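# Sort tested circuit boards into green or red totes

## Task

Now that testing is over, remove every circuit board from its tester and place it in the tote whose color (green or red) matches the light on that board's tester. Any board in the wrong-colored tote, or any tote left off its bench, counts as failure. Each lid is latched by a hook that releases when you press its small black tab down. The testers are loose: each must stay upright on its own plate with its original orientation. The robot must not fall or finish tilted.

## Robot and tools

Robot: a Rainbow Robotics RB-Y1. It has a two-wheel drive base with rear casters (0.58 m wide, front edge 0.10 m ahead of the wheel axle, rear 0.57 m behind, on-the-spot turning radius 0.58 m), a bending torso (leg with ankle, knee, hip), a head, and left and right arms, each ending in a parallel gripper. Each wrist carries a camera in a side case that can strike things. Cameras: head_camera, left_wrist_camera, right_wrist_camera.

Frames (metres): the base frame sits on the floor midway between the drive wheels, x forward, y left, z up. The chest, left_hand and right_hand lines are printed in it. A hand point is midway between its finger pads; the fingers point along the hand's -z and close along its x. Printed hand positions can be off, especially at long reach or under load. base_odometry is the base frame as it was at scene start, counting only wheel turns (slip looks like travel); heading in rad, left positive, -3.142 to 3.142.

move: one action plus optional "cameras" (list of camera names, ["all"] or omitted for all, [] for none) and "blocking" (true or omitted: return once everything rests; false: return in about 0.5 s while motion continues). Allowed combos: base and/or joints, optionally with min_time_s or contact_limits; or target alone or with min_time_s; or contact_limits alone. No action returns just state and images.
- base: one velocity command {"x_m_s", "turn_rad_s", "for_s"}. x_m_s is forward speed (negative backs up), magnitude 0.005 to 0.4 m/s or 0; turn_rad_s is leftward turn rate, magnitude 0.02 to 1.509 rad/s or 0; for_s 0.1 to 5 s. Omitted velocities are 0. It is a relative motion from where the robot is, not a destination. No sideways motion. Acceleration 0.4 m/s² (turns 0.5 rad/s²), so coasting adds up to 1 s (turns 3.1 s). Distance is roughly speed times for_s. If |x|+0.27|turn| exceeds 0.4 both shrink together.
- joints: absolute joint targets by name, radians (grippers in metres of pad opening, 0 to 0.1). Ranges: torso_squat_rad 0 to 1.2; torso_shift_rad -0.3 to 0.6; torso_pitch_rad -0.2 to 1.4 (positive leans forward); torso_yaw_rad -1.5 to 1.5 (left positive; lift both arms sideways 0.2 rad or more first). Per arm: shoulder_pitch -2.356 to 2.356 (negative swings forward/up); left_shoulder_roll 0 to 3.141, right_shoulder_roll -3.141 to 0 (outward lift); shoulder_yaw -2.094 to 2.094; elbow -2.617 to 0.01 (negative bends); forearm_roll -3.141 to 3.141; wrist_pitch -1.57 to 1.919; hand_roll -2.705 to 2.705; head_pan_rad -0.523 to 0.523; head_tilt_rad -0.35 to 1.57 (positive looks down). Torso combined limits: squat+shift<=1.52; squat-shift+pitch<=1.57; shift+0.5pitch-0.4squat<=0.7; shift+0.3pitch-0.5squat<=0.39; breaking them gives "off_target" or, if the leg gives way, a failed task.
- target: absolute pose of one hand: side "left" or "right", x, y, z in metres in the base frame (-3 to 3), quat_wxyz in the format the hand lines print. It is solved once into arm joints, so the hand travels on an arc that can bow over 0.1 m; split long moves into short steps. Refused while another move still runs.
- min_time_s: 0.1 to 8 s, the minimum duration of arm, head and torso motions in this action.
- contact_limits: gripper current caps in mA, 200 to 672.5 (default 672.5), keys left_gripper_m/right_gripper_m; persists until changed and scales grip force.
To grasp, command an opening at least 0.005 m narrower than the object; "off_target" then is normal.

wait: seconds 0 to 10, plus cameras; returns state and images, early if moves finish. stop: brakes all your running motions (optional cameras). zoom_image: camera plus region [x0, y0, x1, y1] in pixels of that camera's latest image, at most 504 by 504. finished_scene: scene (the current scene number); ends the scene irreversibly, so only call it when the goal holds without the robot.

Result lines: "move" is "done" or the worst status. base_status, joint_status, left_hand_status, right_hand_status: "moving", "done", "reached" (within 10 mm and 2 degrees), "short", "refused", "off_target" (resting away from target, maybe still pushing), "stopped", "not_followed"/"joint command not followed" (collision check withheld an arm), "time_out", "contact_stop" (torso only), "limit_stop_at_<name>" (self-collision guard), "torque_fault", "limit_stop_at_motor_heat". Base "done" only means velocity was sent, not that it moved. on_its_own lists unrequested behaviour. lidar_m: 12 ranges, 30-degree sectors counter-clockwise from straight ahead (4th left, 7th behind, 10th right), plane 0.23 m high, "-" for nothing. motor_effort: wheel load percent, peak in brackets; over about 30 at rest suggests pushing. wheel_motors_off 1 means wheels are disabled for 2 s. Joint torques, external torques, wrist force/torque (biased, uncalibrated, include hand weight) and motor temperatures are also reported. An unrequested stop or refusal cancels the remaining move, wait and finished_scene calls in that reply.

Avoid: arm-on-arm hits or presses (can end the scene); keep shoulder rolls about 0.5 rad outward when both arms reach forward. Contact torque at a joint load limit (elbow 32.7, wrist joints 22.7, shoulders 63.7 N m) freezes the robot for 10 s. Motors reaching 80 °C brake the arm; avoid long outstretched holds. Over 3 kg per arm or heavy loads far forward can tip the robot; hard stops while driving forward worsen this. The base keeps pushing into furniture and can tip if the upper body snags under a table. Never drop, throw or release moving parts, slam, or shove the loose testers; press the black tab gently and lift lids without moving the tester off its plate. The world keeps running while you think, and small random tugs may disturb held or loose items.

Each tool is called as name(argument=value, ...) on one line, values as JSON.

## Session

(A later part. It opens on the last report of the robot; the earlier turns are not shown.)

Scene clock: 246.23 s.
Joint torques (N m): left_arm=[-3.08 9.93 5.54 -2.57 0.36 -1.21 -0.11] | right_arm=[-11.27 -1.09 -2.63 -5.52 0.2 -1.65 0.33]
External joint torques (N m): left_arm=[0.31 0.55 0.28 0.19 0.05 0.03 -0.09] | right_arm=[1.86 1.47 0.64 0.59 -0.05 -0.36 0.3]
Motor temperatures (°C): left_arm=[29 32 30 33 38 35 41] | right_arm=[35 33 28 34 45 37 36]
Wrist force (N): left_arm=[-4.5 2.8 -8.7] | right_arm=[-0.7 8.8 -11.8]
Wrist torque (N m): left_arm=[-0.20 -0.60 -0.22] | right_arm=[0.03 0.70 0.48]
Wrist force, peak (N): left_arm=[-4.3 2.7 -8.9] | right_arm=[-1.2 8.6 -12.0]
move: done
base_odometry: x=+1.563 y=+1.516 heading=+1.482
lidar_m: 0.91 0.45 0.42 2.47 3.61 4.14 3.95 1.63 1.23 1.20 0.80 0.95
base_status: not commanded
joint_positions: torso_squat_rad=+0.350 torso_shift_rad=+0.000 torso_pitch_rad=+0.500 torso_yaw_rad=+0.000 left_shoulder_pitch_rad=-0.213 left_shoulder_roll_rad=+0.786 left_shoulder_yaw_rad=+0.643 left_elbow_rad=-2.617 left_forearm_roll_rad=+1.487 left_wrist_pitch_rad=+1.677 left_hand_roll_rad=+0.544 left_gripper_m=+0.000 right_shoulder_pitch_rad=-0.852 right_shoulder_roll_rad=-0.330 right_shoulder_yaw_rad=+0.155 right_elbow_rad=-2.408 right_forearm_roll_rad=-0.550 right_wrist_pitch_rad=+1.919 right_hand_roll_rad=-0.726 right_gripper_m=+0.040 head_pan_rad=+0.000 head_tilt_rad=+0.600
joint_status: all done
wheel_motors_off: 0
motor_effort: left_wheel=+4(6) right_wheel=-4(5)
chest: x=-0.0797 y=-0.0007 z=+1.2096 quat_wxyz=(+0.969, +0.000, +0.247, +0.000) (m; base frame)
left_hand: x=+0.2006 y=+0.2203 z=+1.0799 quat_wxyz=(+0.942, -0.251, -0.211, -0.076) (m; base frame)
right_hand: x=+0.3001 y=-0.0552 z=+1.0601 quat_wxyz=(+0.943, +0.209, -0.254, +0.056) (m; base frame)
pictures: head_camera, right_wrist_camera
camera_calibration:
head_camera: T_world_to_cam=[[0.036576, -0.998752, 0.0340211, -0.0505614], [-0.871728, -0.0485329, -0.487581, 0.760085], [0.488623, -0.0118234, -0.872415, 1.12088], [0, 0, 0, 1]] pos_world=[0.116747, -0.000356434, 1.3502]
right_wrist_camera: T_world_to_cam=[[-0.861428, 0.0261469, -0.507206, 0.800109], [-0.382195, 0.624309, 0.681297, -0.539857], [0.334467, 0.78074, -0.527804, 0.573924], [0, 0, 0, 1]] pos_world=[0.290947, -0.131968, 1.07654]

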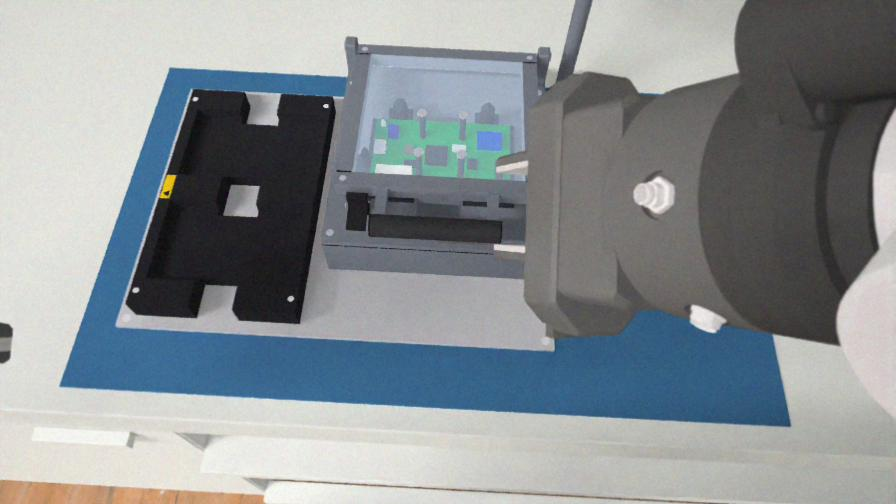

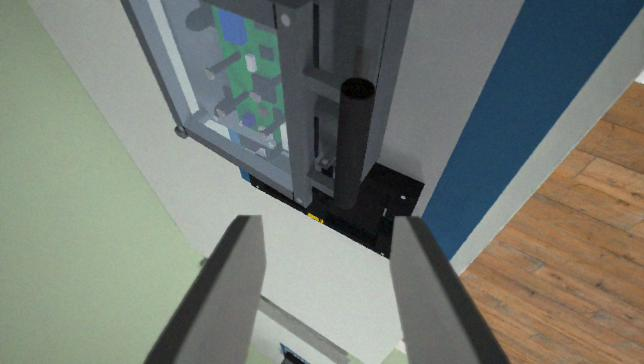

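move(target={"side":"right","x":0.309,"y":-0.033,"z":1.023,"quat_wxyz":[0.943,0.209,-0.253,0.056]}, cameras=["head_camera","right_wrist_camera"])

zoom_image(camera="head_camera", region=[300, 120, 580, 290])

Scene clock: 270.23 s.
Joint torques (N m): left_arm=[-3.1 9.68 5.27 -2.45 0.38 -1.18 -0.01] | right_arm=[-11.72 0.3 -3.26 -6.53 0.03 -1.02 0.13]
External joint torques (N m): left_arm=[0.29 0.3 0.01 0.31 0.07 0.06 0.01] | right_arm=[1.25 1.66 -0.02 0.86 -0.2 0.28 0.1]
Motor temperatures (°C): left_arm=[29 32 30 33 38 35 41] | right_arm=[35 33 28 33 45 37 36]
Wrist force (N): left_arm=[-4.1 2.5 -8.6] | right_arm=[-1.0 8.6 -11.6]
Wrist torque (N m): left_arm=[-0.17 -0.56 -0.21] | right_arm=[0.06 0.66 0.46]
Wrist force, peak (N): left_arm=[-4.7 2.4 -9.0] | right_arm=[-1.2 9.3 -12.5]
move: done
base_odometry: x=+1.563 y=+1.516 heading=+1.482
lidar_m: 0.91 0.45 0.42 2.47 3.61 4.13 3.94 1.64 1.24 1.20 0.80 0.95
base_status: not commanded
joint_positions: torso_squat_rad=+0.350 torso_shift_rad=+0.000 torso_pitch_rad=+0.500 torso_yaw_rad=+0.000 left_shoulder_pitch_rad=-0.213 left_shoulder_roll_rad=+0.786 left_shoulder_yaw_rad=+0.643 left_elbow_rad=-2.617 left_forearm_roll_rad=+1.487 left_wrist_pitch_rad=+1.677 left_hand_roll_rad=+0.544 left_gripper_m=+0.000 right_shoulder_pitch_rad=-0.791 right_shoulder_roll_rad=-0.300 right_shoulder_yaw_rad=+0.256 right_elbow_rad=-2.310 right_forearm_roll_rad=-0.441 right_wrist_pitch_rad=+1.767 right_hand_roll_rad=-0.687 right_gripper_m=+0.040 head_pan_rad=+0.000 head_tilt_rad=+0.600
joint_status: all done
wheel_motors_off: 0
motor_effort: left_wheel=+5(6) right_wheel=-3(5)
chest: x=-0.0797 y=-0.0007 z=+1.2096 quat_wxyz=(+0.969, +0.000, +0.247, +0.000) (m; base frame)
left_hand: x=+0.2006 y=+0.2203 z=+1.0799 quat_wxyz=(+0.942, -0.251, -0.211, -0.076) (m; base frame)
right_hand: x=+0.3088 y=-0.0333 z=+1.0232 quat_wxyz=(+0.943, +0.209, -0.253, +0.056) (m; base frame)
right_hand_status: reached (checked arc, planned for 0.4 s): 0 mm and 0.0 deg off.
pictures: head_camera, right_wrist_camera
camera_calibration:
head_camera: T_world_to_cam=[[0.0365741, -0.998752, 0.0340224, -0.0505574], [-0.871728, -0.0485319, -0.487581, 0.760085], [0.488624, -0.0118255, -0.872415, 1.12088], [0, 0, 0, 1]] pos_world=[0.116746, -0.000350926, 1.3502]
right_wrist_camera: T_world_to_cam=[[-0.861839, 0.025305, -0.50655, 0.787728], [-0.381925, 0.624781, 0.681015, -0.524864], [0.333716, 0.78039, -0.528796, 0.535672], [0, 0, 0, 1]] pos_world=[0.299673, -0.110041, 1.03973]

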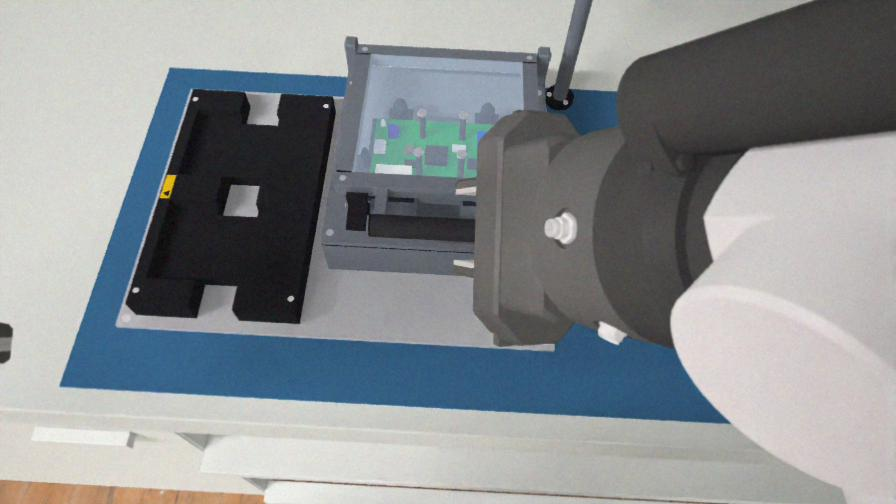

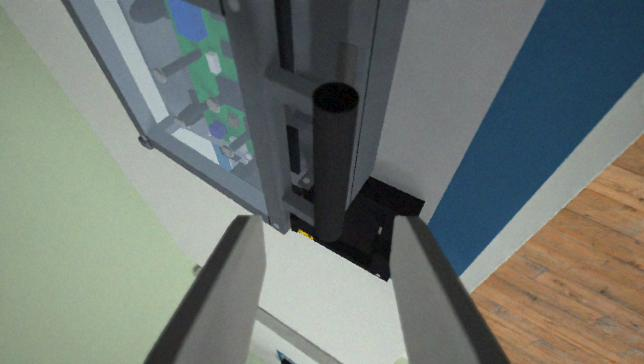

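Scaled by 1.800 from the camera's 896x504 image, which has a finer 1280x720 frame.

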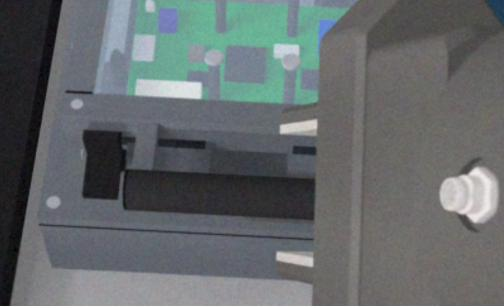

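move(joints={"right_gripper_m":0.026}, cameras=[])

move(target={"side":"right","x":0.324,"y":-0.019,"z":0.997,"quat_wxyz":[0.943,0.209,-0.253,0.056]}, cameras=["head_camera","right_wrist_camera"])

zoom_image(camera="head_camera", region=[300, 120, 580, 290])

zoom_image(camera="right_wrist_camera", region=[180, 60, 460, 300])

Scene clock: 282.70 s.
Joint torques (N m): left_arm=[-3.13 9.64 5.4 -2.47 0.38 -1.15 -0.05] | right_arm=[-11.79 0.3 -3.46 -6.49 0.01 -1.14 0.16]
External joint torques (N m): left_arm=[0.25 0.26 0.14 0.3 0.07 0.09 -0.02] | right_arm=[1.18 1.66 -0.21 0.9 -0.23 0.15 0.13]
Motor temperatures (°C): left_arm=[29 32 30 33 38 35 41] | right_arm=[35 33 28 33 45 37 36]
Wrist force (N): left_arm=[-4.2 2.9 -8.7] | right_arm=[-1.1 8.4 -11.8]
Wrist torque (N m): left_arm=[-0.20 -0.56 -0.21] | right_arm=[0.06 0.63 0.49]
Wrist force, peak (N): left_arm=[-4.4 2.8 -9.0] | right_arm=[-1.0 9.0 -11.9]
move: done
base_odometry: x=+1.563 y=+1.516 heading=+1.482
lidar_m: 0.92 0.45 0.42 2.47 3.60 4.15 3.95 1.63 1.23 1.20 0.80 0.95
base_status: not commanded
joint_positions: torso_squat_rad=+0.350 torso_shift_rad=+0.000 torso_pitch_rad=+0.500 torso_yaw_rad=+0.000 left_shoulder_pitch_rad=-0.213 left_shoulder_roll_rad=+0.786 left_shoulder_yaw_rad=+0.643 left_elbow_rad=-2.617 left_forearm_roll_rad=+1.487 left_wrist_pitch_rad=+1.677 left_hand_roll_rad=+0.544 left_gripper_m=+0.000 right_shoulder_pitch_rad=-0.791 right_shoulder_roll_rad=-0.300 right_shoulder_yaw_rad=+0.256 right_elbow_rad=-2.310 right_forearm_roll_rad=-0.441 right_wrist_pitch_rad=+1.767 right_hand_roll_rad=-0.687 right_gripper_m=+0.026 head_pan_rad=+0.000 head_tilt_rad=+0.600
joint_status: all done
wheel_motors_off: 0
motor_effort: left_wheel=+5(6) right_wheel=-4(5)
chest: x=-0.0797 y=-0.0007 z=+1.2096 quat_wxyz=(+0.969, +0.000, +0.247, +0.000) (m; base frame)
left_hand: x=+0.2006 y=+0.2203 z=+1.0799 quat_wxyz=(+0.942, -0.251, -0.211, -0.076) (m; base frame)
right_hand: x=+0.3088 y=-0.0333 z=+1.0232 quat_wxyz=(+0.943, +0.209, -0.253, +0.056) (m; base frame)
pictures: none
No camera images: "cameras" was empty.

Scene clock: 283.53 s.
Joint torques (N m): left_arm=[-3.1 9.82 5.55 -2.48 0.43 -1.14 -0.04] | right_arm=[-11.92 1.02 -2.88 -6.99 0.06 -1.19 0.2]
External joint torques (N m): left_arm=[0.29 0.44 0.29 0.28 0.12 0.11 -0.01] | right_arm=[1.5 1.78 0.34 1.19 -0.15 0.11 0.17]
Motor temperatures (°C): left_arm=[29 32 30 33 38 35 41] | right_arm=[35 33 28 33 45 37 36]
Wrist force (N): left_arm=[-4.4 2.7 -8.7] | right_arm=[-0.8 8.1 -11.7]
Wrist torque (N m): left_arm=[-0.18 -0.57 -0.22] | right_arm=[0.10 0.67 0.48]
Wrist force, peak (N): left_arm=[-4.4 2.7 -9.0] | right_arm=[-1.5 9.2 -12.5]
move: done
base_odometry: x=+1.563 y=+1.516 heading=+1.482
lidar_m: 0.91 0.45 0.42 2.47 3.61 4.13 3.95 1.63 1.23 1.20 0.79 0.95
base_status: not commanded
joint_positions: torso_squat_rad=+0.350 torso_shift_rad=+0.000 torso_pitch_rad=+0.500 torso_yaw_rad=+0.000 left_shoulder_pitch_rad=-0.213 left_shoulder_roll_rad=+0.786 left_shoulder_yaw_rad=+0.643 left_elbow_rad=-2.617 left_forearm_roll_rad=+1.487 left_wrist_pitch_rad=+1.677 left_hand_roll_rad=+0.544 left_gripper_m=+0.000 right_shoulder_pitch_rad=-0.781 right_shoulder_roll_rad=-0.278 right_shoulder_yaw_rad=+0.297 right_elbow_rad=-2.194 right_forearm_roll_rad=-0.392 right_wrist_pitch_rad=+1.651 right_hand_roll_rad=-0.654 right_gripper_m=+0.026 head_pan_rad=+0.000 head_tilt_rad=+0.600
joint_status: all done
wheel_motors_off: 0
motor_effort: left_wheel=+5(6) right_wheel=-5(6)
chest: x=-0.0797 y=-0.0007 z=+1.2096 quat_wxyz=(+0.969, +0.000, +0.247, +0.000) (m; base frame)
left_hand: x=+0.2006 y=+0.2203 z=+1.0799 quat_wxyz=(+0.942, -0.251, -0.211, -0.076) (m; base frame)
right_hand: x=+0.3240 y=-0.0192 z=+0.9972 quat_wxyz=(+0.943, +0.209, -0.253, +0.056) (m; base frame)
right_hand_status: reached (checked arc, planned for 0.4 s): 0 mm and 0.0 deg off.
pictures: head_camera, right_wrist_camera
camera_calibration:
head_camera: T_world_to_cam=[[0.0365758, -0.998752, 0.034001, -0.0505447], [-0.871739, -0.0485227, -0.487562, 0.760068], [0.488603, -0.011807, -0.872426, 1.12089], [0, 0, 0, 1]] pos_world=[0.11676, -0.000366699, 1.35019]
right_wrist_camera: T_world_to_cam=[[-0.861781, 0.0257153, -0.506628, 0.787353], [-0.381842, 0.624606, 0.681222, -0.510385], [0.333961, 0.780517, -0.528455, 0.505442], [0, 0, 0, 1]] pos_world=[0.314842, -0.0959635, 1.01368]

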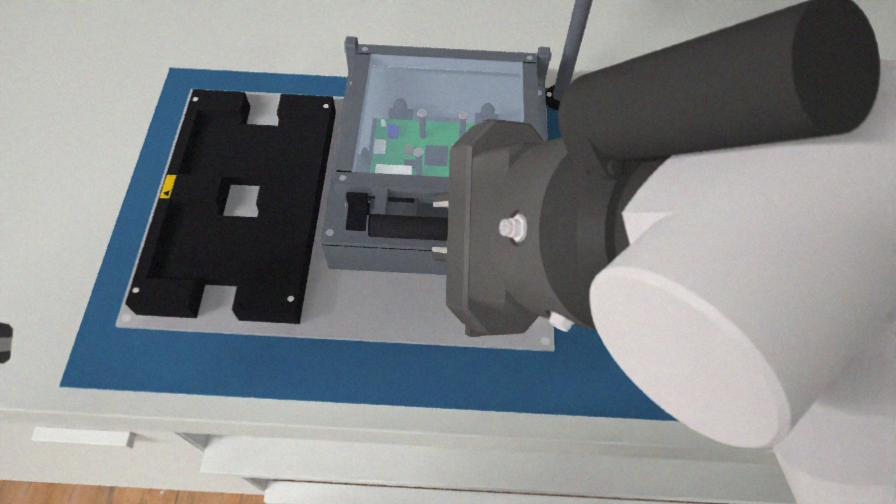

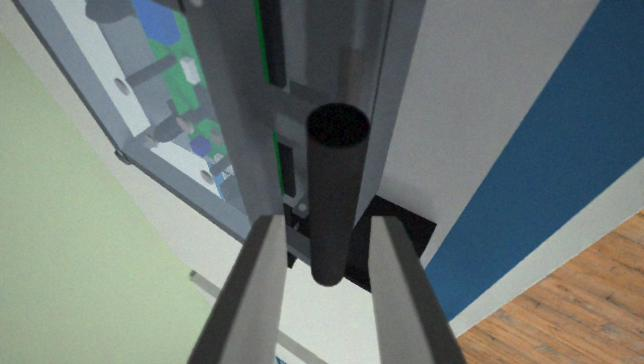

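Scaled by 1.800 from the camera's 896x504 image, which has a finer 1280x720 frame.

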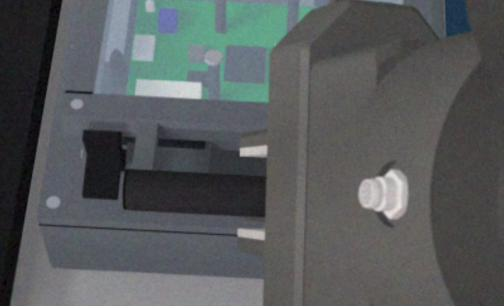

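Scaled by 1.800 from the camera's 644x364 image, which has a finer 1265x715 frame.

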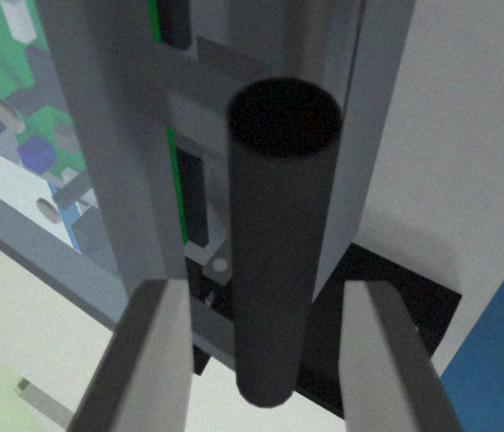

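move(target={"side":"right","x":0.333,"y":-0.012,"z":0.981,"quat_wxyz":[0.943,0.209,-0.253,0.056]}, min_time_s=1, cameras=["head_camera","right_wrist_camera"])

zoom_image(camera="head_camera", region=[300, 120, 580, 290])

Scene clock: 288.47 s.
Joint torques (N m): left_arm=[-3.18 9.71 5.17 -2.49 0.35 -1.12 -0.05] | right_arm=[-11.22 2.03 -2.12 -6.88 0.28 -1.54 0.33]
External joint torques (N m): left_arm=[0.21 0.33 -0.09 0.27 0.03 0.13 -0.02] | right_arm=[2.51 2.51 1.08 1.7 0.08 -0.25 0.3]
Motor temperatures (°C): left_arm=[29 32 30 33 38 35 41] | right_arm=[35 33 28 33 45 37 36]
Wrist force (N): left_arm=[-4.1 2.7 -8.7] | right_arm=[-1.0 8.4 -11.5]
Wrist torque (N m): left_arm=[-0.19 -0.55 -0.21] | right_arm=[0.07 0.66 0.48]
Wrist force, peak (N): left_arm=[-4.6 2.6 -9.0] | right_arm=[-1.0 8.8 -11.9]
move: done
base_odometry: x=+1.563 y=+1.516 heading=+1.482
lidar_m: 0.92 0.45 0.41 2.48 3.61 4.13 3.95 1.63 1.24 1.20 0.79 0.95
base_status: not commanded
joint_positions: torso_squat_rad=+0.350 torso_shift_rad=+0.000 torso_pitch_rad=+0.500 torso_yaw_rad=+0.000 left_shoulder_pitch_rad=-0.213 left_shoulder_roll_rad=+0.786 left_shoulder_yaw_rad=+0.643 left_elbow_rad=-2.617 left_forearm_roll_rad=+1.487 left_wrist_pitch_rad=+1.677 left_hand_roll_rad=+0.544 left_gripper_m=+0.000 right_shoulder_pitch_rad=-0.779 right_shoulder_roll_rad=-0.266 right_shoulder_yaw_rad=+0.314 right_elbow_rad=-2.120 right_forearm_roll_rad=-0.372 right_wrist_pitch_rad=+1.582 right_hand_roll_rad=-0.634 right_gripper_m=+0.026 head_pan_rad=+0.000 head_tilt_rad=+0.600
joint_status: all done
wheel_motors_off: 0
motor_effort: left_wheel=+4(6) right_wheel=-4(6)
chest: x=-0.0797 y=-0.0007 z=+1.2096 quat_wxyz=(+0.969, +0.000, +0.247, +0.000) (m; base frame)
left_hand: x=+0.2006 y=+0.2203 z=+1.0799 quat_wxyz=(+0.942, -0.251, -0.211, -0.076) (m; base frame)
right_hand: x=+0.3332 y=-0.0122 z=+0.9813 quat_wxyz=(+0.943, +0.209, -0.253, +0.056) (m; base frame)
right_hand_status: reached (checked arc, planned for 1.0 s): 0 mm and 0.0 deg off.
pictures: head_camera, right_wrist_camera
camera_calibration:
head_camera: T_world_to_cam=[[0.036576, -0.998752, 0.0340011, -0.0505447], [-0.871739, -0.0485229, -0.487562, 0.760068], [0.488603, -0.0118071, -0.872426, 1.12089], [0, 0, 0, 1]] pos_world=[0.11676, -0.000366587, 1.35019]
right_wrist_camera: T_world_to_cam=[[-0.861601, 0.0257721, -0.506931, 0.7873], [-0.382037, 0.62464, 0.681082, -0.500213], [0.334202, 0.780488, -0.528345, 0.488296], [0, 0, 0, 1]] pos_world=[0.324049, -0.0889464, 0.997782]

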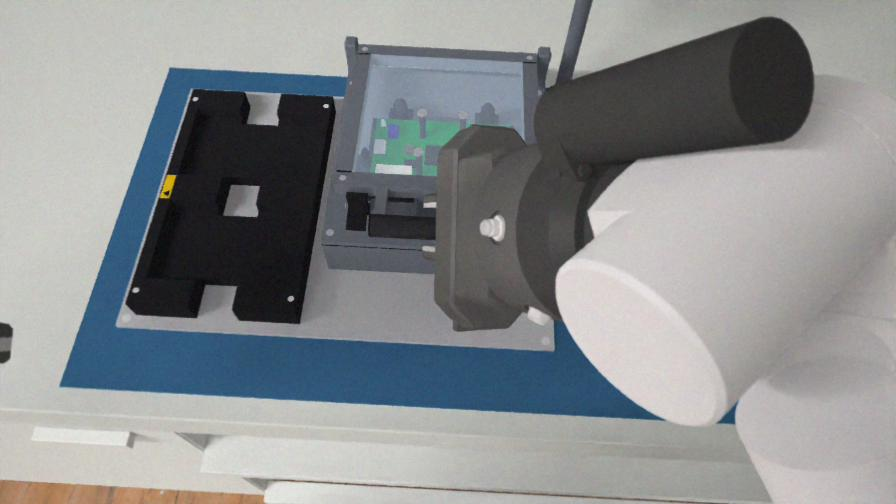

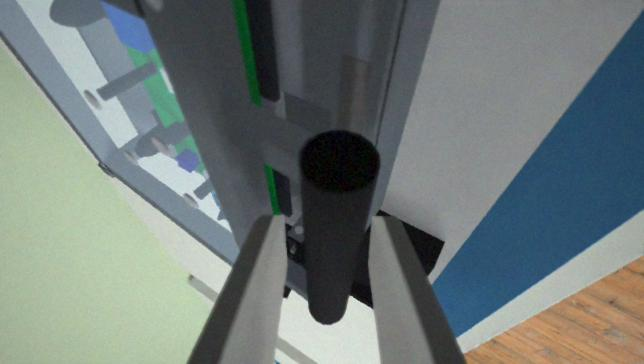

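Scaled by 1.800 from the camera's 896x504 image, which has a finer 1280x720 frame.

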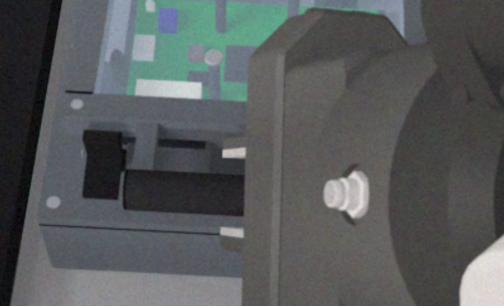

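move(target={"side":"right","x":0.336,"y":-0.010,"z":0.977,"quat_wxyz":[0.943,0.209,-0.253,0.056]}, min_time_s=0.5, cameras=[])

move(contact_limits={"right_gripper_m":350}, joints={"right_gripper_m":0.0}, cameras=["head_camera","right_wrist_camera"])

Scene clock: 295.43 s.
Joint torques (N m): left_arm=[-2.92 9.66 5.22 -2.52 0.39 -1.06 -0.05] | right_arm=[-14.22 2.43 -2.02 -6.87 0.35 -1.54 0.42]
External joint torques (N m): left_arm=[0.47 0.28 -0.04 0.25 0.08 0.18 -0.02] | right_arm=[-0.37 2.85 1.19 1.8 0.15 -0.25 0.39]
Motor temperatures (°C): left_arm=[29 32 30 33 38 35 41] | right_arm=[35 33 28 33 45 37 36]
Wrist force (N): left_arm=[-4.3 2.4 -8.8] | right_arm=[-0.6 8.5 -11.4]
Wrist torque (N m): left_arm=[-0.15 -0.59 -0.21] | right_arm=[0.04 0.69 0.50]
Wrist force, peak (N): left_arm=[-4.2 2.7 -9.1] | right_arm=[-0.8 8.6 -11.9]
move: done
base_odometry: x=+1.563 y=+1.516 heading=+1.482
lidar_m: 0.92 0.45 0.42 2.47 3.60 4.14 3.95 1.63 1.23 1.20 0.80 0.95
base_status: not commanded
joint_positions: torso_squat_rad=+0.350 torso_shift_rad=+0.000 torso_pitch_rad=+0.500 torso_yaw_rad=+0.000 left_shoulder_pitch_rad=-0.213 left_shoulder_roll_rad=+0.786 left_shoulder_yaw_rad=+0.643 left_elbow_rad=-2.617 left_forearm_roll_rad=+1.487 left_wrist_pitch_rad=+1.677 left_hand_roll_rad=+0.544 left_gripper_m=+0.000 right_shoulder_pitch_rad=-0.780 right_shoulder_roll_rad=-0.263 right_shoulder_yaw_rad=+0.317 right_elbow_rad=-2.099 right_forearm_roll_rad=-0.368 right_wrist_pitch_rad=+1.564 right_hand_roll_rad=-0.629 right_gripper_m=+0.026 head_pan_rad=+0.000 head_tilt_rad=+0.600
joint_status: all done
wheel_motors_off: 0
motor_effort: left_wheel=+4(6) right_wheel=-5(5)
chest: x=-0.0797 y=-0.0007 z=+1.2096 quat_wxyz=(+0.969, +0.000, +0.247, +0.000) (m; base frame)
left_hand: x=+0.2006 y=+0.2203 z=+1.0799 quat_wxyz=(+0.942, -0.251, -0.211, -0.076) (m; base frame)
right_hand: x=+0.3359 y=-0.0104 z=+0.9771 quat_wxyz=(+0.943, +0.209, -0.253, +0.056) (m; base frame)
right_hand_status: reached (checked arc, planned for 0.5 s): 0 mm and 0.0 deg off.
pictures: none
No camera images: "cameras" was empty.

Scene clock: 296.20 s.
Joint torques (N m): left_arm=[-3.02 9.69 5.24 -2.34 0.39 -1.13 -0.14] | right_arm=[-15.23 1.79 -3.8 -7.85 1.07 -2.93 0.36]
External joint torques (N m): left_arm=[0.37 0.31 -0.02 0.42 0.08 0.11 -0.11] | right_arm=[-1.38 2.21 -0.59 0.83 0.87 -1.63 0.33]
Motor temperatures (°C): left_arm=[29 32 30 33 38 35 41] | right_arm=[35 33 28 33 45 37 36]
Wrist force (N): left_arm=[-4.3 2.9 -8.7] | right_arm=[-9.8 8.6 -8.0]
Wrist torque (N m): left_arm=[-0.19 -0.56 -0.22] | right_arm=[-0.07 0.77 0.19]
Wrist force, peak (N): left_arm=[-4.3 2.7 -9.1] | right_arm=[-13.8 8.9 -7.4]
move: off_target
base_odometry: x=+1.563 y=+1.516 heading=+1.482
lidar_m: 0.91 0.44 0.43 2.47 3.60 4.13 3.94 1.63 1.23 1.20 0.79 0.95
base_status: not commanded
joint_positions: torso_squat_rad=+0.350 torso_shift_rad=+0.000 torso_pitch_rad=+0.500 torso_yaw_rad=+0.000 left_shoulder_pitch_rad=-0.213 left_shoulder_roll_rad=+0.786 left_shoulder_yaw_rad=+0.643 left_elbow_rad=-2.617 left_forearm_roll_rad=+1.487 left_wrist_pitch_rad=+1.677 left_hand_roll_rad=+0.544 left_gripper_m=+0.000 right_shoulder_pitch_rad=-0.780 right_shoulder_roll_rad=-0.263 right_shoulder_yaw_rad=+0.318 right_elbow_rad=-2.099 right_forearm_roll_rad=-0.368 right_wrist_pitch_rad=+1.564 right_hand_roll_rad=-0.629 right_gripper_m=+0.015 head_pan_rad=+0.000 head_tilt_rad=+0.600
joint_status: right_gripper_m off_target (ended at +0.015, target +0.000)
wheel_motors_off: 0
motor_effort: left_wheel=+4(6) right_wheel=-4(5)
contact_limits: right_gripper_m 350 mA
chest: x=-0.0798 y=-0.0007 z=+1.2096 quat_wxyz=(+0.969, +0.000, +0.247, +0.000) (m; base frame)
left_hand: x=+0.2006 y=+0.2203 z=+1.0799 quat_wxyz=(+0.942, -0.251, -0.211, -0.076) (m; base frame)
right_hand: x=+0.3356 y=-0.0103 z=+0.9768 quat_wxyz=(+0.943, +0.209, -0.253, +0.056) (m; base frame)
pictures: head_camera, right_wrist_camera
camera_calibration:
head_camera: T_world_to_cam=[[0.0365676, -0.998752, 0.0340065, -0.0505504], [-0.871715, -0.0485188, -0.487606, 0.760085], [0.488648, -0.0118134, -0.872401, 1.12089], [0, 0, 0, 1]] pos_world=[0.116705, -0.00036748, 1.35021]
right_wrist_camera: T_world_to_cam=[[-0.862347, 0.0253219, -0.505684, 0.786129], [-0.381178, 0.624909, 0.681316, -0.497951], [0.333259, 0.780287, -0.529236, 0.484845], [0, 0, 0, 1]] pos_world=[0.326529, -0.0870499, 0.993393]

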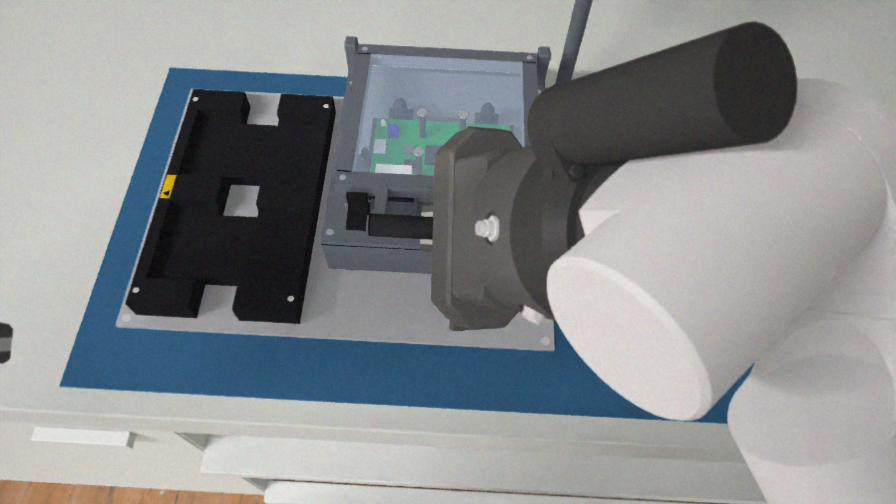

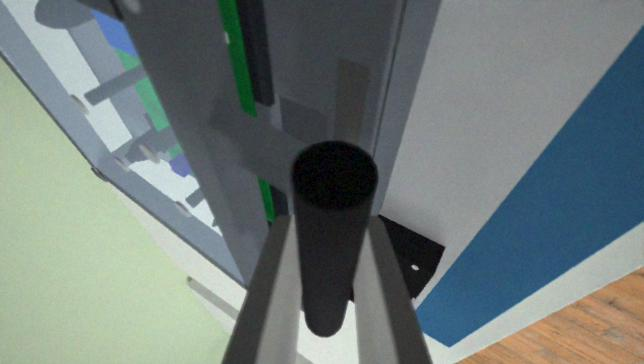

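move(joints={"right_gripper_m":0.022}, cameras=[])

move(target={"side":"right","x":0.332,"y":-0.014,"z":0.985,"quat_wxyz":[0.943,0.209,-0.253,0.056]}, min_time_s=0.5, cameras=[])

move(joints={"right_gripper_m":0.0}, cameras=["right_wrist_camera"])

Scene clock: 324.73 s.
Joint torques (N m): left_arm=[-3.02 9.86 5.39 -2.51 0.46 -1.18 -0.05] | right_arm=[-14.24 1.76 -3.9 -7.92 0.41 -1.59 0.38]
External joint torques (N m): left_arm=[0.36 0.48 0.13 0.25 0.14 0.06 -0.02] | right_arm=[-0.4 2.18 -0.7 0.75 0.22 -0.3 0.35]
Motor temperatures (°C): left_arm=[29 32 30 33 38 35 41] | right_arm=[35 33 28 33 45 37 36]
Wrist force (N): left_arm=[-4.3 2.8 -8.9] | right_arm=[-1.0 8.6 -11.5]
Wrist torque (N m): left_arm=[-0.20 -0.57 -0.21] | right_arm=[0.03 0.66 0.49]
Wrist force, peak (N): left_arm=[-4.2 2.7 -9.3] | right_arm=[-10.1 8.6 -8.1]
move: done
base_odometry: x=+1.563 y=+1.516 heading=+1.482
lidar_m: 0.92 0.45 0.42 2.46 3.60 4.13 3.95 1.63 1.24 1.20 0.79 0.95
base_status: not commanded
joint_positions: torso_squat_rad=+0.350 torso_shift_rad=+0.000 torso_pitch_rad=+0.500 torso_yaw_rad=+0.000 left_shoulder_pitch_rad=-0.213 left_shoulder_roll_rad=+0.786 left_shoulder_yaw_rad=+0.643 left_elbow_rad=-2.617 left_forearm_roll_rad=+1.487 left_wrist_pitch_rad=+1.677 left_hand_roll_rad=+0.544 left_gripper_m=+0.000 right_shoulder_pitch_rad=-0.780 right_shoulder_roll_rad=-0.263 right_shoulder_yaw_rad=+0.318 right_elbow_rad=-2.099 right_forearm_roll_rad=-0.368 right_wrist_pitch_rad=+1.564 right_hand_roll_rad=-0.629 right_gripper_m=+0.022 head_pan_rad=+0.000 head_tilt_rad=+0.600
joint_status: all done
wheel_motors_off: 0
motor_effort: left_wheel=+5(6) right_wheel=-2(5)
contact_limits: right_gripper_m 350 mA
chest: x=-0.0797 y=-0.0007 z=+1.2096 quat_wxyz=(+0.969, +0.000, +0.247, +0.000) (m; base frame)
left_hand: x=+0.2006 y=+0.2203 z=+1.0799 quat_wxyz=(+0.942, -0.251, -0.211, -0.076) (m; base frame)
right_hand: x=+0.3358 y=-0.0102 z=+0.9769 quat_wxyz=(+0.943, +0.209, -0.253, +0.056) (m; base frame)
pictures: none
No camera images: "cameras" was empty.

Scene clock: 325.57 s.
Joint torques (N m): left_arm=[-3.24 9.95 5 -2.46 0.37 -1.11 -0.02] | right_arm=[-13.51 -1.77 -4.27 -7.98 -0.22 -1.14 -0.27]
External joint torques (N m): left_arm=[0.14 0.57 -0.26 0.3 0.06 0.13 0.01] | right_arm=[0.21 -1.21 -1.05 0.52 -0.42 0.15 -0.3]
Motor temperatures (°C): left_arm=[29 32 30 33 38 35 41] | right_arm=[35 33 28 33 45 37 36]
Wrist force (N): left_arm=[-4.4 2.9 -8.9] | right_arm=[-1.0 8.6 -11.5]
Wrist torque (N m): left_arm=[-0.21 -0.57 -0.23] | right_arm=[0.04 0.65 0.49]
Wrist force, peak (N): left_arm=[-4.4 2.8 -9.1] | right_arm=[-1.1 8.5 -11.9]
move: done
base_odometry: x=+1.563 y=+1.516 heading=+1.482
lidar_m: 0.92 0.45 0.42 2.47 3.60 4.12 3.94 1.63 1.23 1.19 0.79 0.96
base_status: not commanded
joint_positions: torso_squat_rad=+0.350 torso_shift_rad=+0.000 torso_pitch_rad=+0.500 torso_yaw_rad=+0.000 left_shoulder_pitch_rad=-0.213 left_shoulder_roll_rad=+0.786 left_shoulder_yaw_rad=+0.643 left_elbow_rad=-2.617 left_forearm_roll_rad=+1.487 left_wrist_pitch_rad=+1.677 left_hand_roll_rad=+0.544 left_gripper_m=+0.000 right_shoulder_pitch_rad=-0.781 right_shoulder_roll_rad=-0.269 right_shoulder_yaw_rad=+0.309 right_elbow_rad=-2.132 right_forearm_roll_rad=-0.378 right_wrist_pitch_rad=+1.595 right_hand_roll_rad=-0.636 right_gripper_m=+0.022 head_pan_rad=+0.000 head_tilt_rad=+0.600
joint_status: all done
wheel_motors_off: 0
motor_effort: left_wheel=+5(6) right_wheel=-4(5)
contact_limits: right_gripper_m 350 mA
chest: x=-0.0797 y=-0.0007 z=+1.2096 quat_wxyz=(+0.969, +0.000, +0.247, +0.000) (m; base frame)
left_hand: x=+0.2006 y=+0.2203 z=+1.0799 quat_wxyz=(+0.942, -0.251, -0.211, -0.076) (m; base frame)
right_hand: x=+0.3321 y=-0.0136 z=+0.9846 quat_wxyz=(+0.943, +0.209, -0.253, +0.056) (m; base frame)
right_hand_status: reached (checked arc, planned for 0.5 s): 1 mm and 0.0 deg off.
pictures: none
No camera images: "cameras" was empty.

Scene clock: 326.30 s.
Joint torques (N m): left_arm=[-3.03 9.76 5.39 -2.35 0.43 -1.19 -0.13] | right_arm=[-14.69 -1.68 -4.97 -8.09 1.01 -2.98 0.02]
External joint torques (N m): left_arm=[0.35 0.38 0.13 0.41 0.12 0.06 -0.1] | right_arm=[-0.97 -1.12 -1.75 0.41 0.81 -1.68 -0.02]
Motor temperatures (°C): left_arm=[29 32 30 33 38 35 41] | right_arm=[35 33 28 33 45 37 36]
Wrist force (N): left_arm=[-4.3 2.8 -8.8] | right_arm=[-9.5 8.7 -8.5]
Wrist torque (N m): left_arm=[-0.20 -0.58 -0.23] | right_arm=[0.04 0.85 0.27]
Wrist force, peak (N): left_arm=[-4.3 2.8 -8.9] | right_arm=[-14.6 9.4 -7.2]
move: off_target
base_odometry: x=+1.563 y=+1.516 heading=+1.482
lidar_m: 0.91 0.44 0.41 2.48 3.61 4.13 3.95 1.63 1.24 1.20 0.80 0.96
base_status: not commanded
joint_positions: torso_squat_rad=+0.350 torso_shift_rad=+0.000 torso_pitch_rad=+0.500 torso_yaw_rad=+0.000 left_shoulder_pitch_rad=-0.213 left_shoulder_roll_rad=+0.786 left_shoulder_yaw_rad=+0.643 left_elbow_rad=-2.617 left_forearm_roll_rad=+1.487 left_wrist_pitch_rad=+1.677 left_hand_roll_rad=+0.544 left_gripper_m=+0.000 right_shoulder_pitch_rad=-0.781 right_shoulder_roll_rad=-0.269 right_shoulder_yaw_rad=+0.309 right_elbow_rad=-2.132 right_forearm_roll_rad=-0.378 right_wrist_pitch_rad=+1.596 right_hand_roll_rad=-0.636 right_gripper_m=+0.015 head_pan_rad=+0.000 head_tilt_rad=+0.600
joint_status: right_gripper_m off_target (ended at +0.015, target +0.000)
wheel_motors_off: 0
motor_effort: left_wheel=+5(6) right_wheel=-3(5)
contact_limits: right_gripper_m 350 mA
chest: x=-0.0798 y=-0.0007 z=+1.2096 quat_wxyz=(+0.969, +0.000, +0.247, +0.000) (m; base frame)
left_hand: x=+0.2006 y=+0.2203 z=+1.0799 quat_wxyz=(+0.942, -0.251, -0.211, -0.076) (m; base frame)
right_hand: x=+0.3319 y=-0.0136 z=+0.9844 quat_wxyz=(+0.943, +0.209, -0.253, +0.056) (m; base frame)
pictures: right_wrist_camera
camera_calibration:
right_wrist_camera: T_world_to_cam=[[-0.862287, 0.0250225, -0.505801, 0.786916], [-0.381712, 0.624249, 0.681622, -0.502618], [0.332802, 0.780825, -0.52873, 0.492387], [0, 0, 0, 1]] pos_world=[0.322825, -0.0903996, 1.00096]

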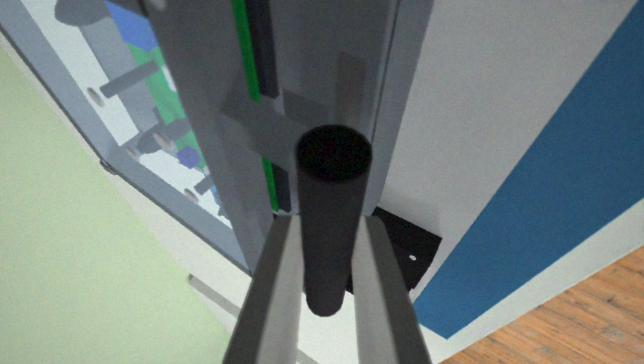

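move(target={"side":"right","x":0.334,"y":-0.0135,"z":1.010,"quat_wxyz":[0.931,0.206,-0.294,0.065]}, min_time_s=1.5, cameras=["head_camera"])

move(target={"side":"right","x":0.340,"y":-0.0135,"z":1.037,"quat_wxyz":[0.917,0.203,-0.334,0.074]}, min_time_s=1.5, cameras=["head_camera"])

Scene clock: 340.07 s.
Joint torques (N m): left_arm=[-3.2 9.81 5.26 -2.4 0.41 -1.08 -0.04] | right_arm=[-17.96 -0.97 -3.55 -8.92 1.13 -3.72 -0.22]
External joint torques (N m): left_arm=[0.19 0.43 0 0.36 0.09 0.16 -0.01] | right_arm=[-4.49 -0.42 -0.28 -0.7 0.81 -2.33 -0.26]
Motor temperatures (°C): left_arm=[29 32 30 33 38 35 41] | right_arm=[35 33 28 33 45 37 36]
Wrist force (N): left_arm=[-4.5 2.7 -8.6] | right_arm=[-11.2 5.8 -6.8]
Wrist torque (N m): left_arm=[-0.16 -0.58 -0.21] | right_arm=[-0.10 0.99 0.31]
Wrist force, peak (N): left_arm=[-4.5 2.9 -8.9] | right_arm=[-12.8 11.0 -11.5]
move: done
base_odometry: x=+1.563 y=+1.516 heading=+1.482
lidar_m: 0.92 0.45 0.42 2.47 3.61 4.14 3.95 1.63 1.23 1.20 0.80 0.95
base_status: not commanded
joint_positions: torso_squat_rad=+0.350 torso_shift_rad=+0.000 torso_pitch_rad=+0.500 torso_yaw_rad=+0.000 left_shoulder_pitch_rad=-0.213 left_shoulder_roll_rad=+0.786 left_shoulder_yaw_rad=+0.643 left_elbow_rad=-2.617 left_forearm_roll_rad=+1.487 left_wrist_pitch_rad=+1.677 left_hand_roll_rad=+0.544 left_gripper_m=+0.000 right_shoulder_pitch_rad=-0.786 right_shoulder_roll_rad=-0.277 right_shoulder_yaw_rad=+0.322 right_elbow_rad=-2.207 right_forearm_roll_rad=-0.335 right_wrist_pitch_rad=+1.599 right_hand_roll_rad=-0.643 right_gripper_m=+0.015 head_pan_rad=+0.000 head_tilt_rad=+0.600
joint_status: all done
wheel_motors_off: 0
motor_effort: left_wheel=+5(6) right_wheel=-3(5)
contact_limits: right_gripper_m 350 mA
chest: x=-0.0798 y=-0.0008 z=+1.2096 quat_wxyz=(+0.969, +0.000, +0.247, +0.000) (m; base frame)
left_hand: x=+0.2006 y=+0.2202 z=+1.0799 quat_wxyz=(+0.942, -0.251, -0.211, -0.076) (m; base frame)
right_hand: x=+0.3336 y=-0.0132 z=+1.0087 quat_wxyz=(+0.931, +0.207, -0.292, +0.065) (m; base frame)
right_hand_status: reached (checked arc, planned for 1.5 s): 1 mm and 0.3 deg off.
pictures: head_camera
camera_calibration:
head_camera: T_world_to_cam=[[0.0365222, -0.998755, 0.0339923, -0.050563], [-0.871709, -0.0484725, -0.487621, 0.760089], [0.488662, -0.0118224, -0.872393, 1.12089], [0, 0, 0, 1]] pos_world=[0.116686, -0.000404964, 1.35021]

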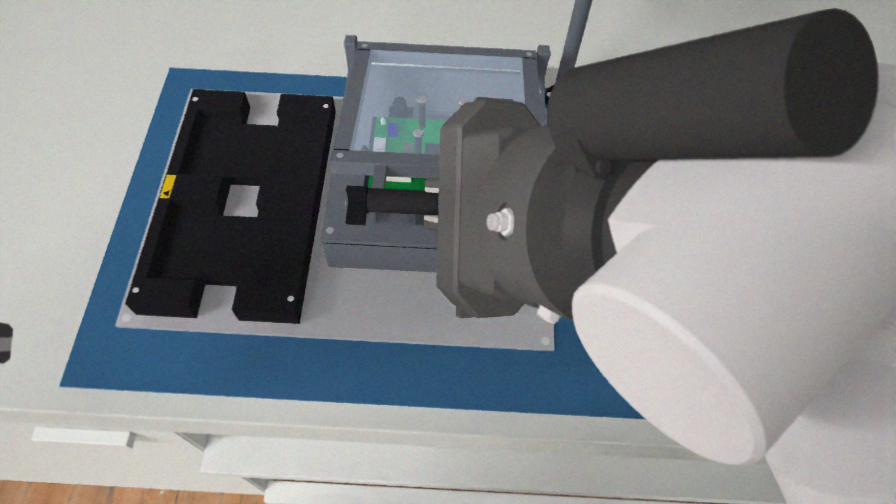

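Scene clock: 341.90 s.
Joint torques (N m): left_arm=[-3.26 9.85 5.27 -2.37 0.39 -1.15 -0.09] | right_arm=[-16.84 -1.02 -3.12 -8.7 0.85 -3.15 0.54]
External joint torques (N m): left_arm=[0.12 0.47 0.01 0.4 0.07 0.09 -0.06] | right_arm=[-3.3 -0.34 0.27 -0.84 0.42 -1.68 0.5]
Motor temperatures (°C): left_arm=[29 32 30 33 38 35 41] | right_arm=[35 33 28 33 45 37 36]
Wrist force (N): left_arm=[-4.2 2.7 -8.6] | right_arm=[-7.9 6.7 -9.4]
Wrist torque (N m): left_arm=[-0.19 -0.57 -0.22] | right_arm=[-0.08 0.96 0.35]
Wrist force, peak (N): left_arm=[-4.6 2.6 -8.9] | right_arm=[-13.5 8.7 -5.7]
move: done
base_odometry: x=+1.563 y=+1.516 heading=+1.482
lidar_m: 0.92 0.45 0.42 2.47 3.61 4.13 3.95 1.63 1.24 1.19 0.79 0.95
base_status: not commanded
joint_positions: torso_squat_rad=+0.350 torso_shift_rad=+0.000 torso_pitch_rad=+0.500 torso_yaw_rad=+0.000 left_shoulder_pitch_rad=-0.213 left_shoulder_roll_rad=+0.786 left_shoulder_yaw_rad=+0.643 left_elbow_rad=-2.617 left_forearm_roll_rad=+1.487 left_wrist_pitch_rad=+1.677 left_hand_roll_rad=+0.544 left_gripper_m=+0.000 right_shoulder_pitch_rad=-0.811 right_shoulder_roll_rad=-0.286 right_shoulder_yaw_rad=+0.327 right_elbow_rad=-2.264 right_forearm_roll_rad=-0.296 right_wrist_pitch_rad=+1.605 right_hand_roll_rad=-0.643 right_gripper_m=+0.014 head_pan_rad=+0.000 head_tilt_rad=+0.600
joint_status: all done
wheel_motors_off: 0
motor_effort: left_wheel=+5(6) right_wheel=-2(5)
contact_limits: right_gripper_m 350 mA
chest: x=-0.0797 y=-0.0008 z=+1.2096 quat_wxyz=(+0.969, +0.000, +0.247, +0.000) (m; base frame)
left_hand: x=+0.2006 y=+0.2202 z=+1.0799 quat_wxyz=(+0.942, -0.251, -0.211, -0.076) (m; base frame)
right_hand: x=+0.3394 y=-0.0132 z=+1.0359 quat_wxyz=(+0.918, +0.204, -0.333, +0.073) (m; base frame)
right_hand_status: reached (checked arc, planned for 1.5 s): 1 mm and 0.2 deg off.
pictures: head_camera
camera_calibration:
head_camera: T_world_to_cam=[[0.0365232, -0.998755, 0.0339915, -0.0505625], [-0.871718, -0.0484727, -0.487604, 0.760082], [0.488644, -0.0118222, -0.872403, 1.12089], [0, 0, 0, 1]] pos_world=[0.116707, -0.000404932, 1.3502]

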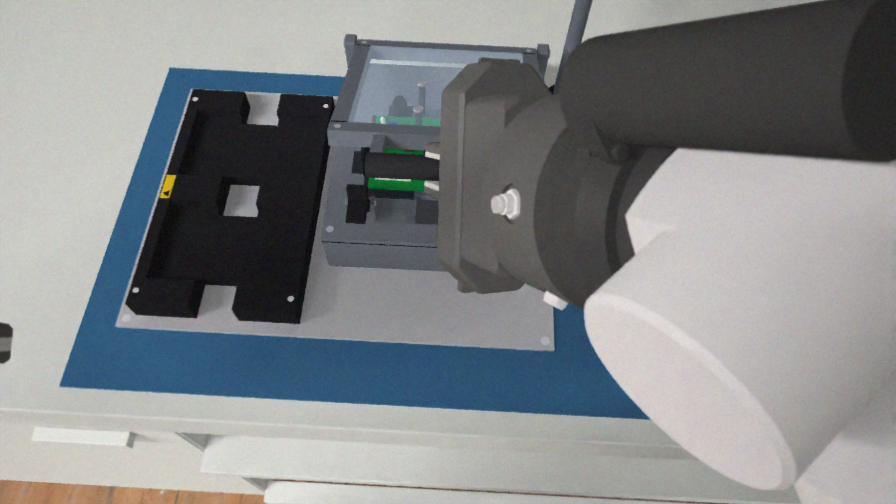

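move(target={"side":"right","x":0.352,"y":-0.0135,"z":1.061,"quat_wxyz":[0.899,0.198,-0.381,0.084]}, min_time_s=1.5, cameras=[])

move(target={"side":"right","x":0.366,"y":-0.0135,"z":1.083,"quat_wxyz":[0.877,0.194,-0.428,0.095]}, min_time_s=1.5, cameras=["head_camera"])

move(target={"side":"right","x":0.386,"y":-0.0135,"z":1.102,"quat_wxyz":[0.852,0.188,-0.477,0.105]}, min_time_s=1.5, cameras=["head_camera"])

Scene clock: 353.77 s.
Joint torques (N m): left_arm=[-2.97 9.64 5.17 -2.44 0.42 -1.17 -0.15] | right_arm=[-16.25 -3.76 -4.83 -5.57 2.67 -3.6 0.64]
External joint torques (N m): left_arm=[0.41 0.26 -0.09 0.32 0.11 0.07 -0.12] | right_arm=[-2.46 -2.87 -1.24 2.07 2.13 -2.03 0.6]
Motor temperatures (°C): left_arm=[29 32 30 33 38 35 41] | right_arm=[36 33 28 34 45 37 36]
Wrist force (N): left_arm=[-4.2 2.8 -8.8] | right_arm=[-10.8 12.0 2.1]
Wrist torque (N m): left_arm=[-0.20 -0.54 -0.21] | right_arm=[0.04 1.11 0.27]
Wrist force, peak (N): left_arm=[-4.7 2.7 -8.9] | right_arm=[-11.9 13.0 0.2]
move: done
base_odometry: x=+1.563 y=+1.516 heading=+1.482
lidar_m: 0.91 0.44 0.42 2.47 3.60 4.13 3.94 1.63 1.23 1.20 0.79 0.95
base_status: not commanded
joint_positions: torso_squat_rad=+0.350 torso_shift_rad=+0.000 torso_pitch_rad=+0.500 torso_yaw_rad=+0.000 left_shoulder_pitch_rad=-0.213 left_shoulder_roll_rad=+0.786 left_shoulder_yaw_rad=+0.643 left_elbow_rad=-2.617 left_forearm_roll_rad=+1.487 left_wrist_pitch_rad=+1.677 left_hand_roll_rad=+0.544 left_gripper_m=+0.000 right_shoulder_pitch_rad=-0.837 right_shoulder_roll_rad=-0.299 right_shoulder_yaw_rad=+0.332 right_elbow_rad=-2.290 right_forearm_roll_rad=-0.250 right_wrist_pitch_rad=+1.571 right_hand_roll_rad=-0.627 right_gripper_m=+0.014 head_pan_rad=+0.000 head_tilt_rad=+0.600
joint_status: all done
wheel_motors_off: 0
motor_effort: left_wheel=+5(6) right_wheel=-2(5)
contact_limits: right_gripper_m 350 mA
chest: x=-0.0799 y=-0.0008 z=+1.2096 quat_wxyz=(+0.969, +0.000, +0.247, +0.000) (m; base frame)
left_hand: x=+0.2005 y=+0.2202 z=+1.0800 quat_wxyz=(+0.942, -0.251, -0.211, -0.076) (m; base frame)
right_hand: x=+0.3514 y=-0.0132 z=+1.0609 quat_wxyz=(+0.899, +0.199, -0.380, +0.084) (m; base frame)
right_hand_status: reached (checked arc, planned for 1.5 s): 1 mm and 0.1 deg off.
pictures: none
No camera images: "cameras" was empty.

Scene clock: 355.60 s.
Joint torques (N m): left_arm=[-3.06 9.74 5.34 -2.35 0.36 -1.18 -0.12] | right_arm=[-16.13 -3.1 -4.07 -7.6 1.71 -3.07 0.55]
External joint torques (N m): left_arm=[0.33 0.36 0.09 0.42 0.04 0.06 -0.09] | right_arm=[-2.06 -1.95 -0.27 -0.04 1.08 -1.42 0.5]
Motor temperatures (°C): left_arm=[29 32 30 33 38 35 41] | right_arm=[36 33 28 34 45 37 36]
Wrist force (N): left_arm=[-4.2 2.4 -8.8] | right_arm=[-7.3 10.2 -9.0]
Wrist torque (N m): left_arm=[-0.15 -0.57 -0.23] | right_arm=[0.05 0.90 0.32]
Wrist force, peak (N): left_arm=[-4.4 2.8 -9.0] | right_arm=[-10.5 14.8 0.7]
move: done
base_odometry: x=+1.563 y=+1.516 heading=+1.482
lidar_m: 0.92 0.45 0.41 2.48 3.60 4.13 3.95 1.63 1.23 1.19 0.80 0.95
base_status: not commanded
joint_positions: torso_squat_rad=+0.350 torso_shift_rad=+0.000 torso_pitch_rad=+0.500 torso_yaw_rad=+0.000 left_shoulder_pitch_rad=-0.213 left_shoulder_roll_rad=+0.786 left_shoulder_yaw_rad=+0.643 left_elbow_rad=-2.617 left_forearm_roll_rad=+1.487 left_wrist_pitch_rad=+1.677 left_hand_roll_rad=+0.544 left_gripper_m=+0.000 right_shoulder_pitch_rad=-0.856 right_shoulder_roll_rad=-0.314 right_shoulder_yaw_rad=+0.334 right_elbow_rad=-2.297 right_forearm_roll_rad=-0.209 right_wrist_pitch_rad=+1.508 right_hand_roll_rad=-0.604 right_gripper_m=+0.014 head_pan_rad=+0.000 head_tilt_rad=+0.600
joint_status: all done
wheel_motors_off: 0
motor_effort: left_wheel=+5(6) right_wheel=-3(5)
contact_limits: right_gripper_m 350 mA
chest: x=-0.0798 y=-0.0008 z=+1.2096 quat_wxyz=(+0.969, +0.000, +0.247, +0.000) (m; base frame)
left_hand: x=+0.2005 y=+0.2202 z=+1.0800 quat_wxyz=(+0.942, -0.251, -0.211, -0.076) (m; base frame)
right_hand: x=+0.3658 y=-0.0134 z=+1.0826 quat_wxyz=(+0.878, +0.194, -0.428, +0.095) (m; base frame)
right_hand_status: reached (checked arc, planned for 1.5 s): 0 mm and 0.1 deg off.
pictures: head_camera
camera_calibration:
head_camera: T_world_to_cam=[[0.0365199, -0.998755, 0.0339956, -0.050565], [-0.871655, -0.0484733, -0.487717, 0.760156], [0.488758, -0.0118211, -0.87234, 1.12087], [0, 0, 0, 1]] pos_world=[0.116605, -0.000404794, 1.35024]

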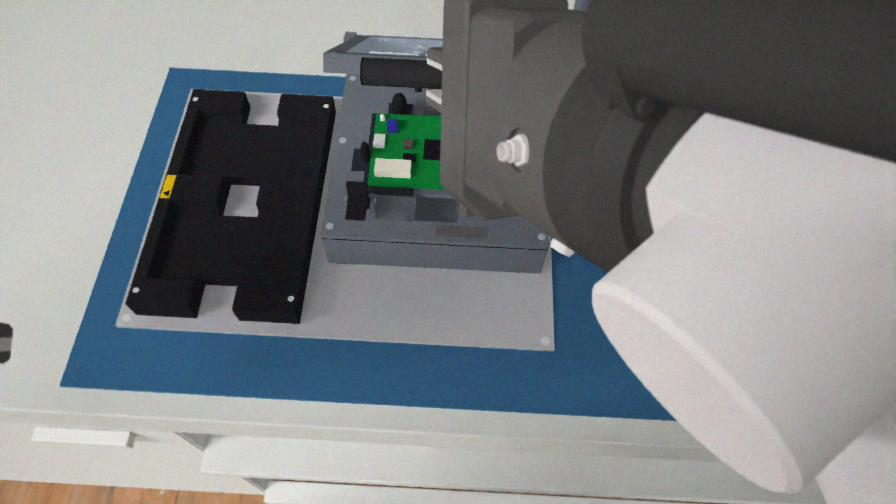

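Scene clock: 357.43 s.
Joint torques (N m): left_arm=[-3.09 9.65 5.2 -2.51 0.3 -1.19 -0.1] | right_arm=[-16.11 -2.9 -4.69 -5.68 1.24 -2.92 0.53]
External joint torques (N m): left_arm=[0.3 0.27 -0.06 0.25 -0.02 0.06 -0.07] | right_arm=[-1.57 -1.46 -0.63 1.99 0.52 -1.19 0.48]
Motor temperatures (°C): left_arm=[29 32 30 33 38 35 41] | right_arm=[36 33 28 33 45 37 36]
Wrist force (N): left_arm=[-4.3 2.7 -8.7] | right_arm=[-6.9 10.2 -5.0]
Wrist torque (N m): left_arm=[-0.20 -0.57 -0.22] | right_arm=[0.00 0.82 0.30]
Wrist force, peak (N): left_arm=[-4.4 2.8 -9.1] | right_arm=[-7.4 16.7 -2.4]
move: done
base_odometry: x=+1.563 y=+1.516 heading=+1.482
lidar_m: 0.91 0.45 0.42 2.47 3.60 4.13 3.95 1.63 1.22 1.20 0.79 0.95
base_status: not commanded
joint_positions: torso_squat_rad=+0.350 torso_shift_rad=+0.000 torso_pitch_rad=+0.500 torso_yaw_rad=+0.000 left_shoulder_pitch_rad=-0.213 left_shoulder_roll_rad=+0.786 left_shoulder_yaw_rad=+0.643 left_elbow_rad=-2.617 left_forearm_roll_rad=+1.487 left_wrist_pitch_rad=+1.677 left_hand_roll_rad=+0.544 left_gripper_m=+0.000 right_shoulder_pitch_rad=-0.873 right_shoulder_roll_rad=-0.328 right_shoulder_yaw_rad=+0.333 right_elbow_rad=-2.272 right_forearm_roll_rad=-0.163 right_wrist_pitch_rad=+1.408 right_hand_roll_rad=-0.573 right_gripper_m=+0.014 head_pan_rad=+0.000 head_tilt_rad=+0.600
joint_status: all done
wheel_motors_off: 0
motor_effort: left_wheel=+4(6) right_wheel=-2(6)
contact_limits: right_gripper_m 350 mA
chest: x=-0.0798 y=-0.0008 z=+1.2096 quat_wxyz=(+0.969, +0.001, +0.247, +0.000) (m; base frame)
left_hand: x=+0.2005 y=+0.2202 z=+1.0800 quat_wxyz=(+0.942, -0.251, -0.211, -0.077) (m; base frame)
right_hand: x=+0.3857 y=-0.0135 z=+1.1019 quat_wxyz=(+0.852, +0.188, -0.477, +0.105) (m; base frame)
right_hand_status: reached (checked arc, planned for 1.5 s): 0 mm and 0.1 deg off.
pictures: head_camera
camera_calibration:
head_camera: T_world_to_cam=[[0.0364707, -0.998758, 0.0339329, -0.0505386], [-0.871649, -0.0484001, -0.487735, 0.760165], [0.488771, -0.0117896, -0.872332, 1.12087], [0, 0, 0, 1]] pos_world=[0.116588, -0.000469187, 1.35025]

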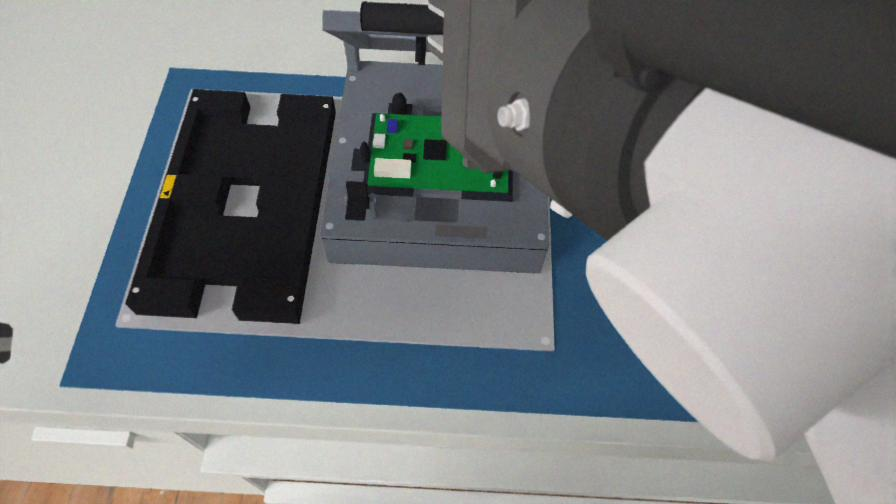

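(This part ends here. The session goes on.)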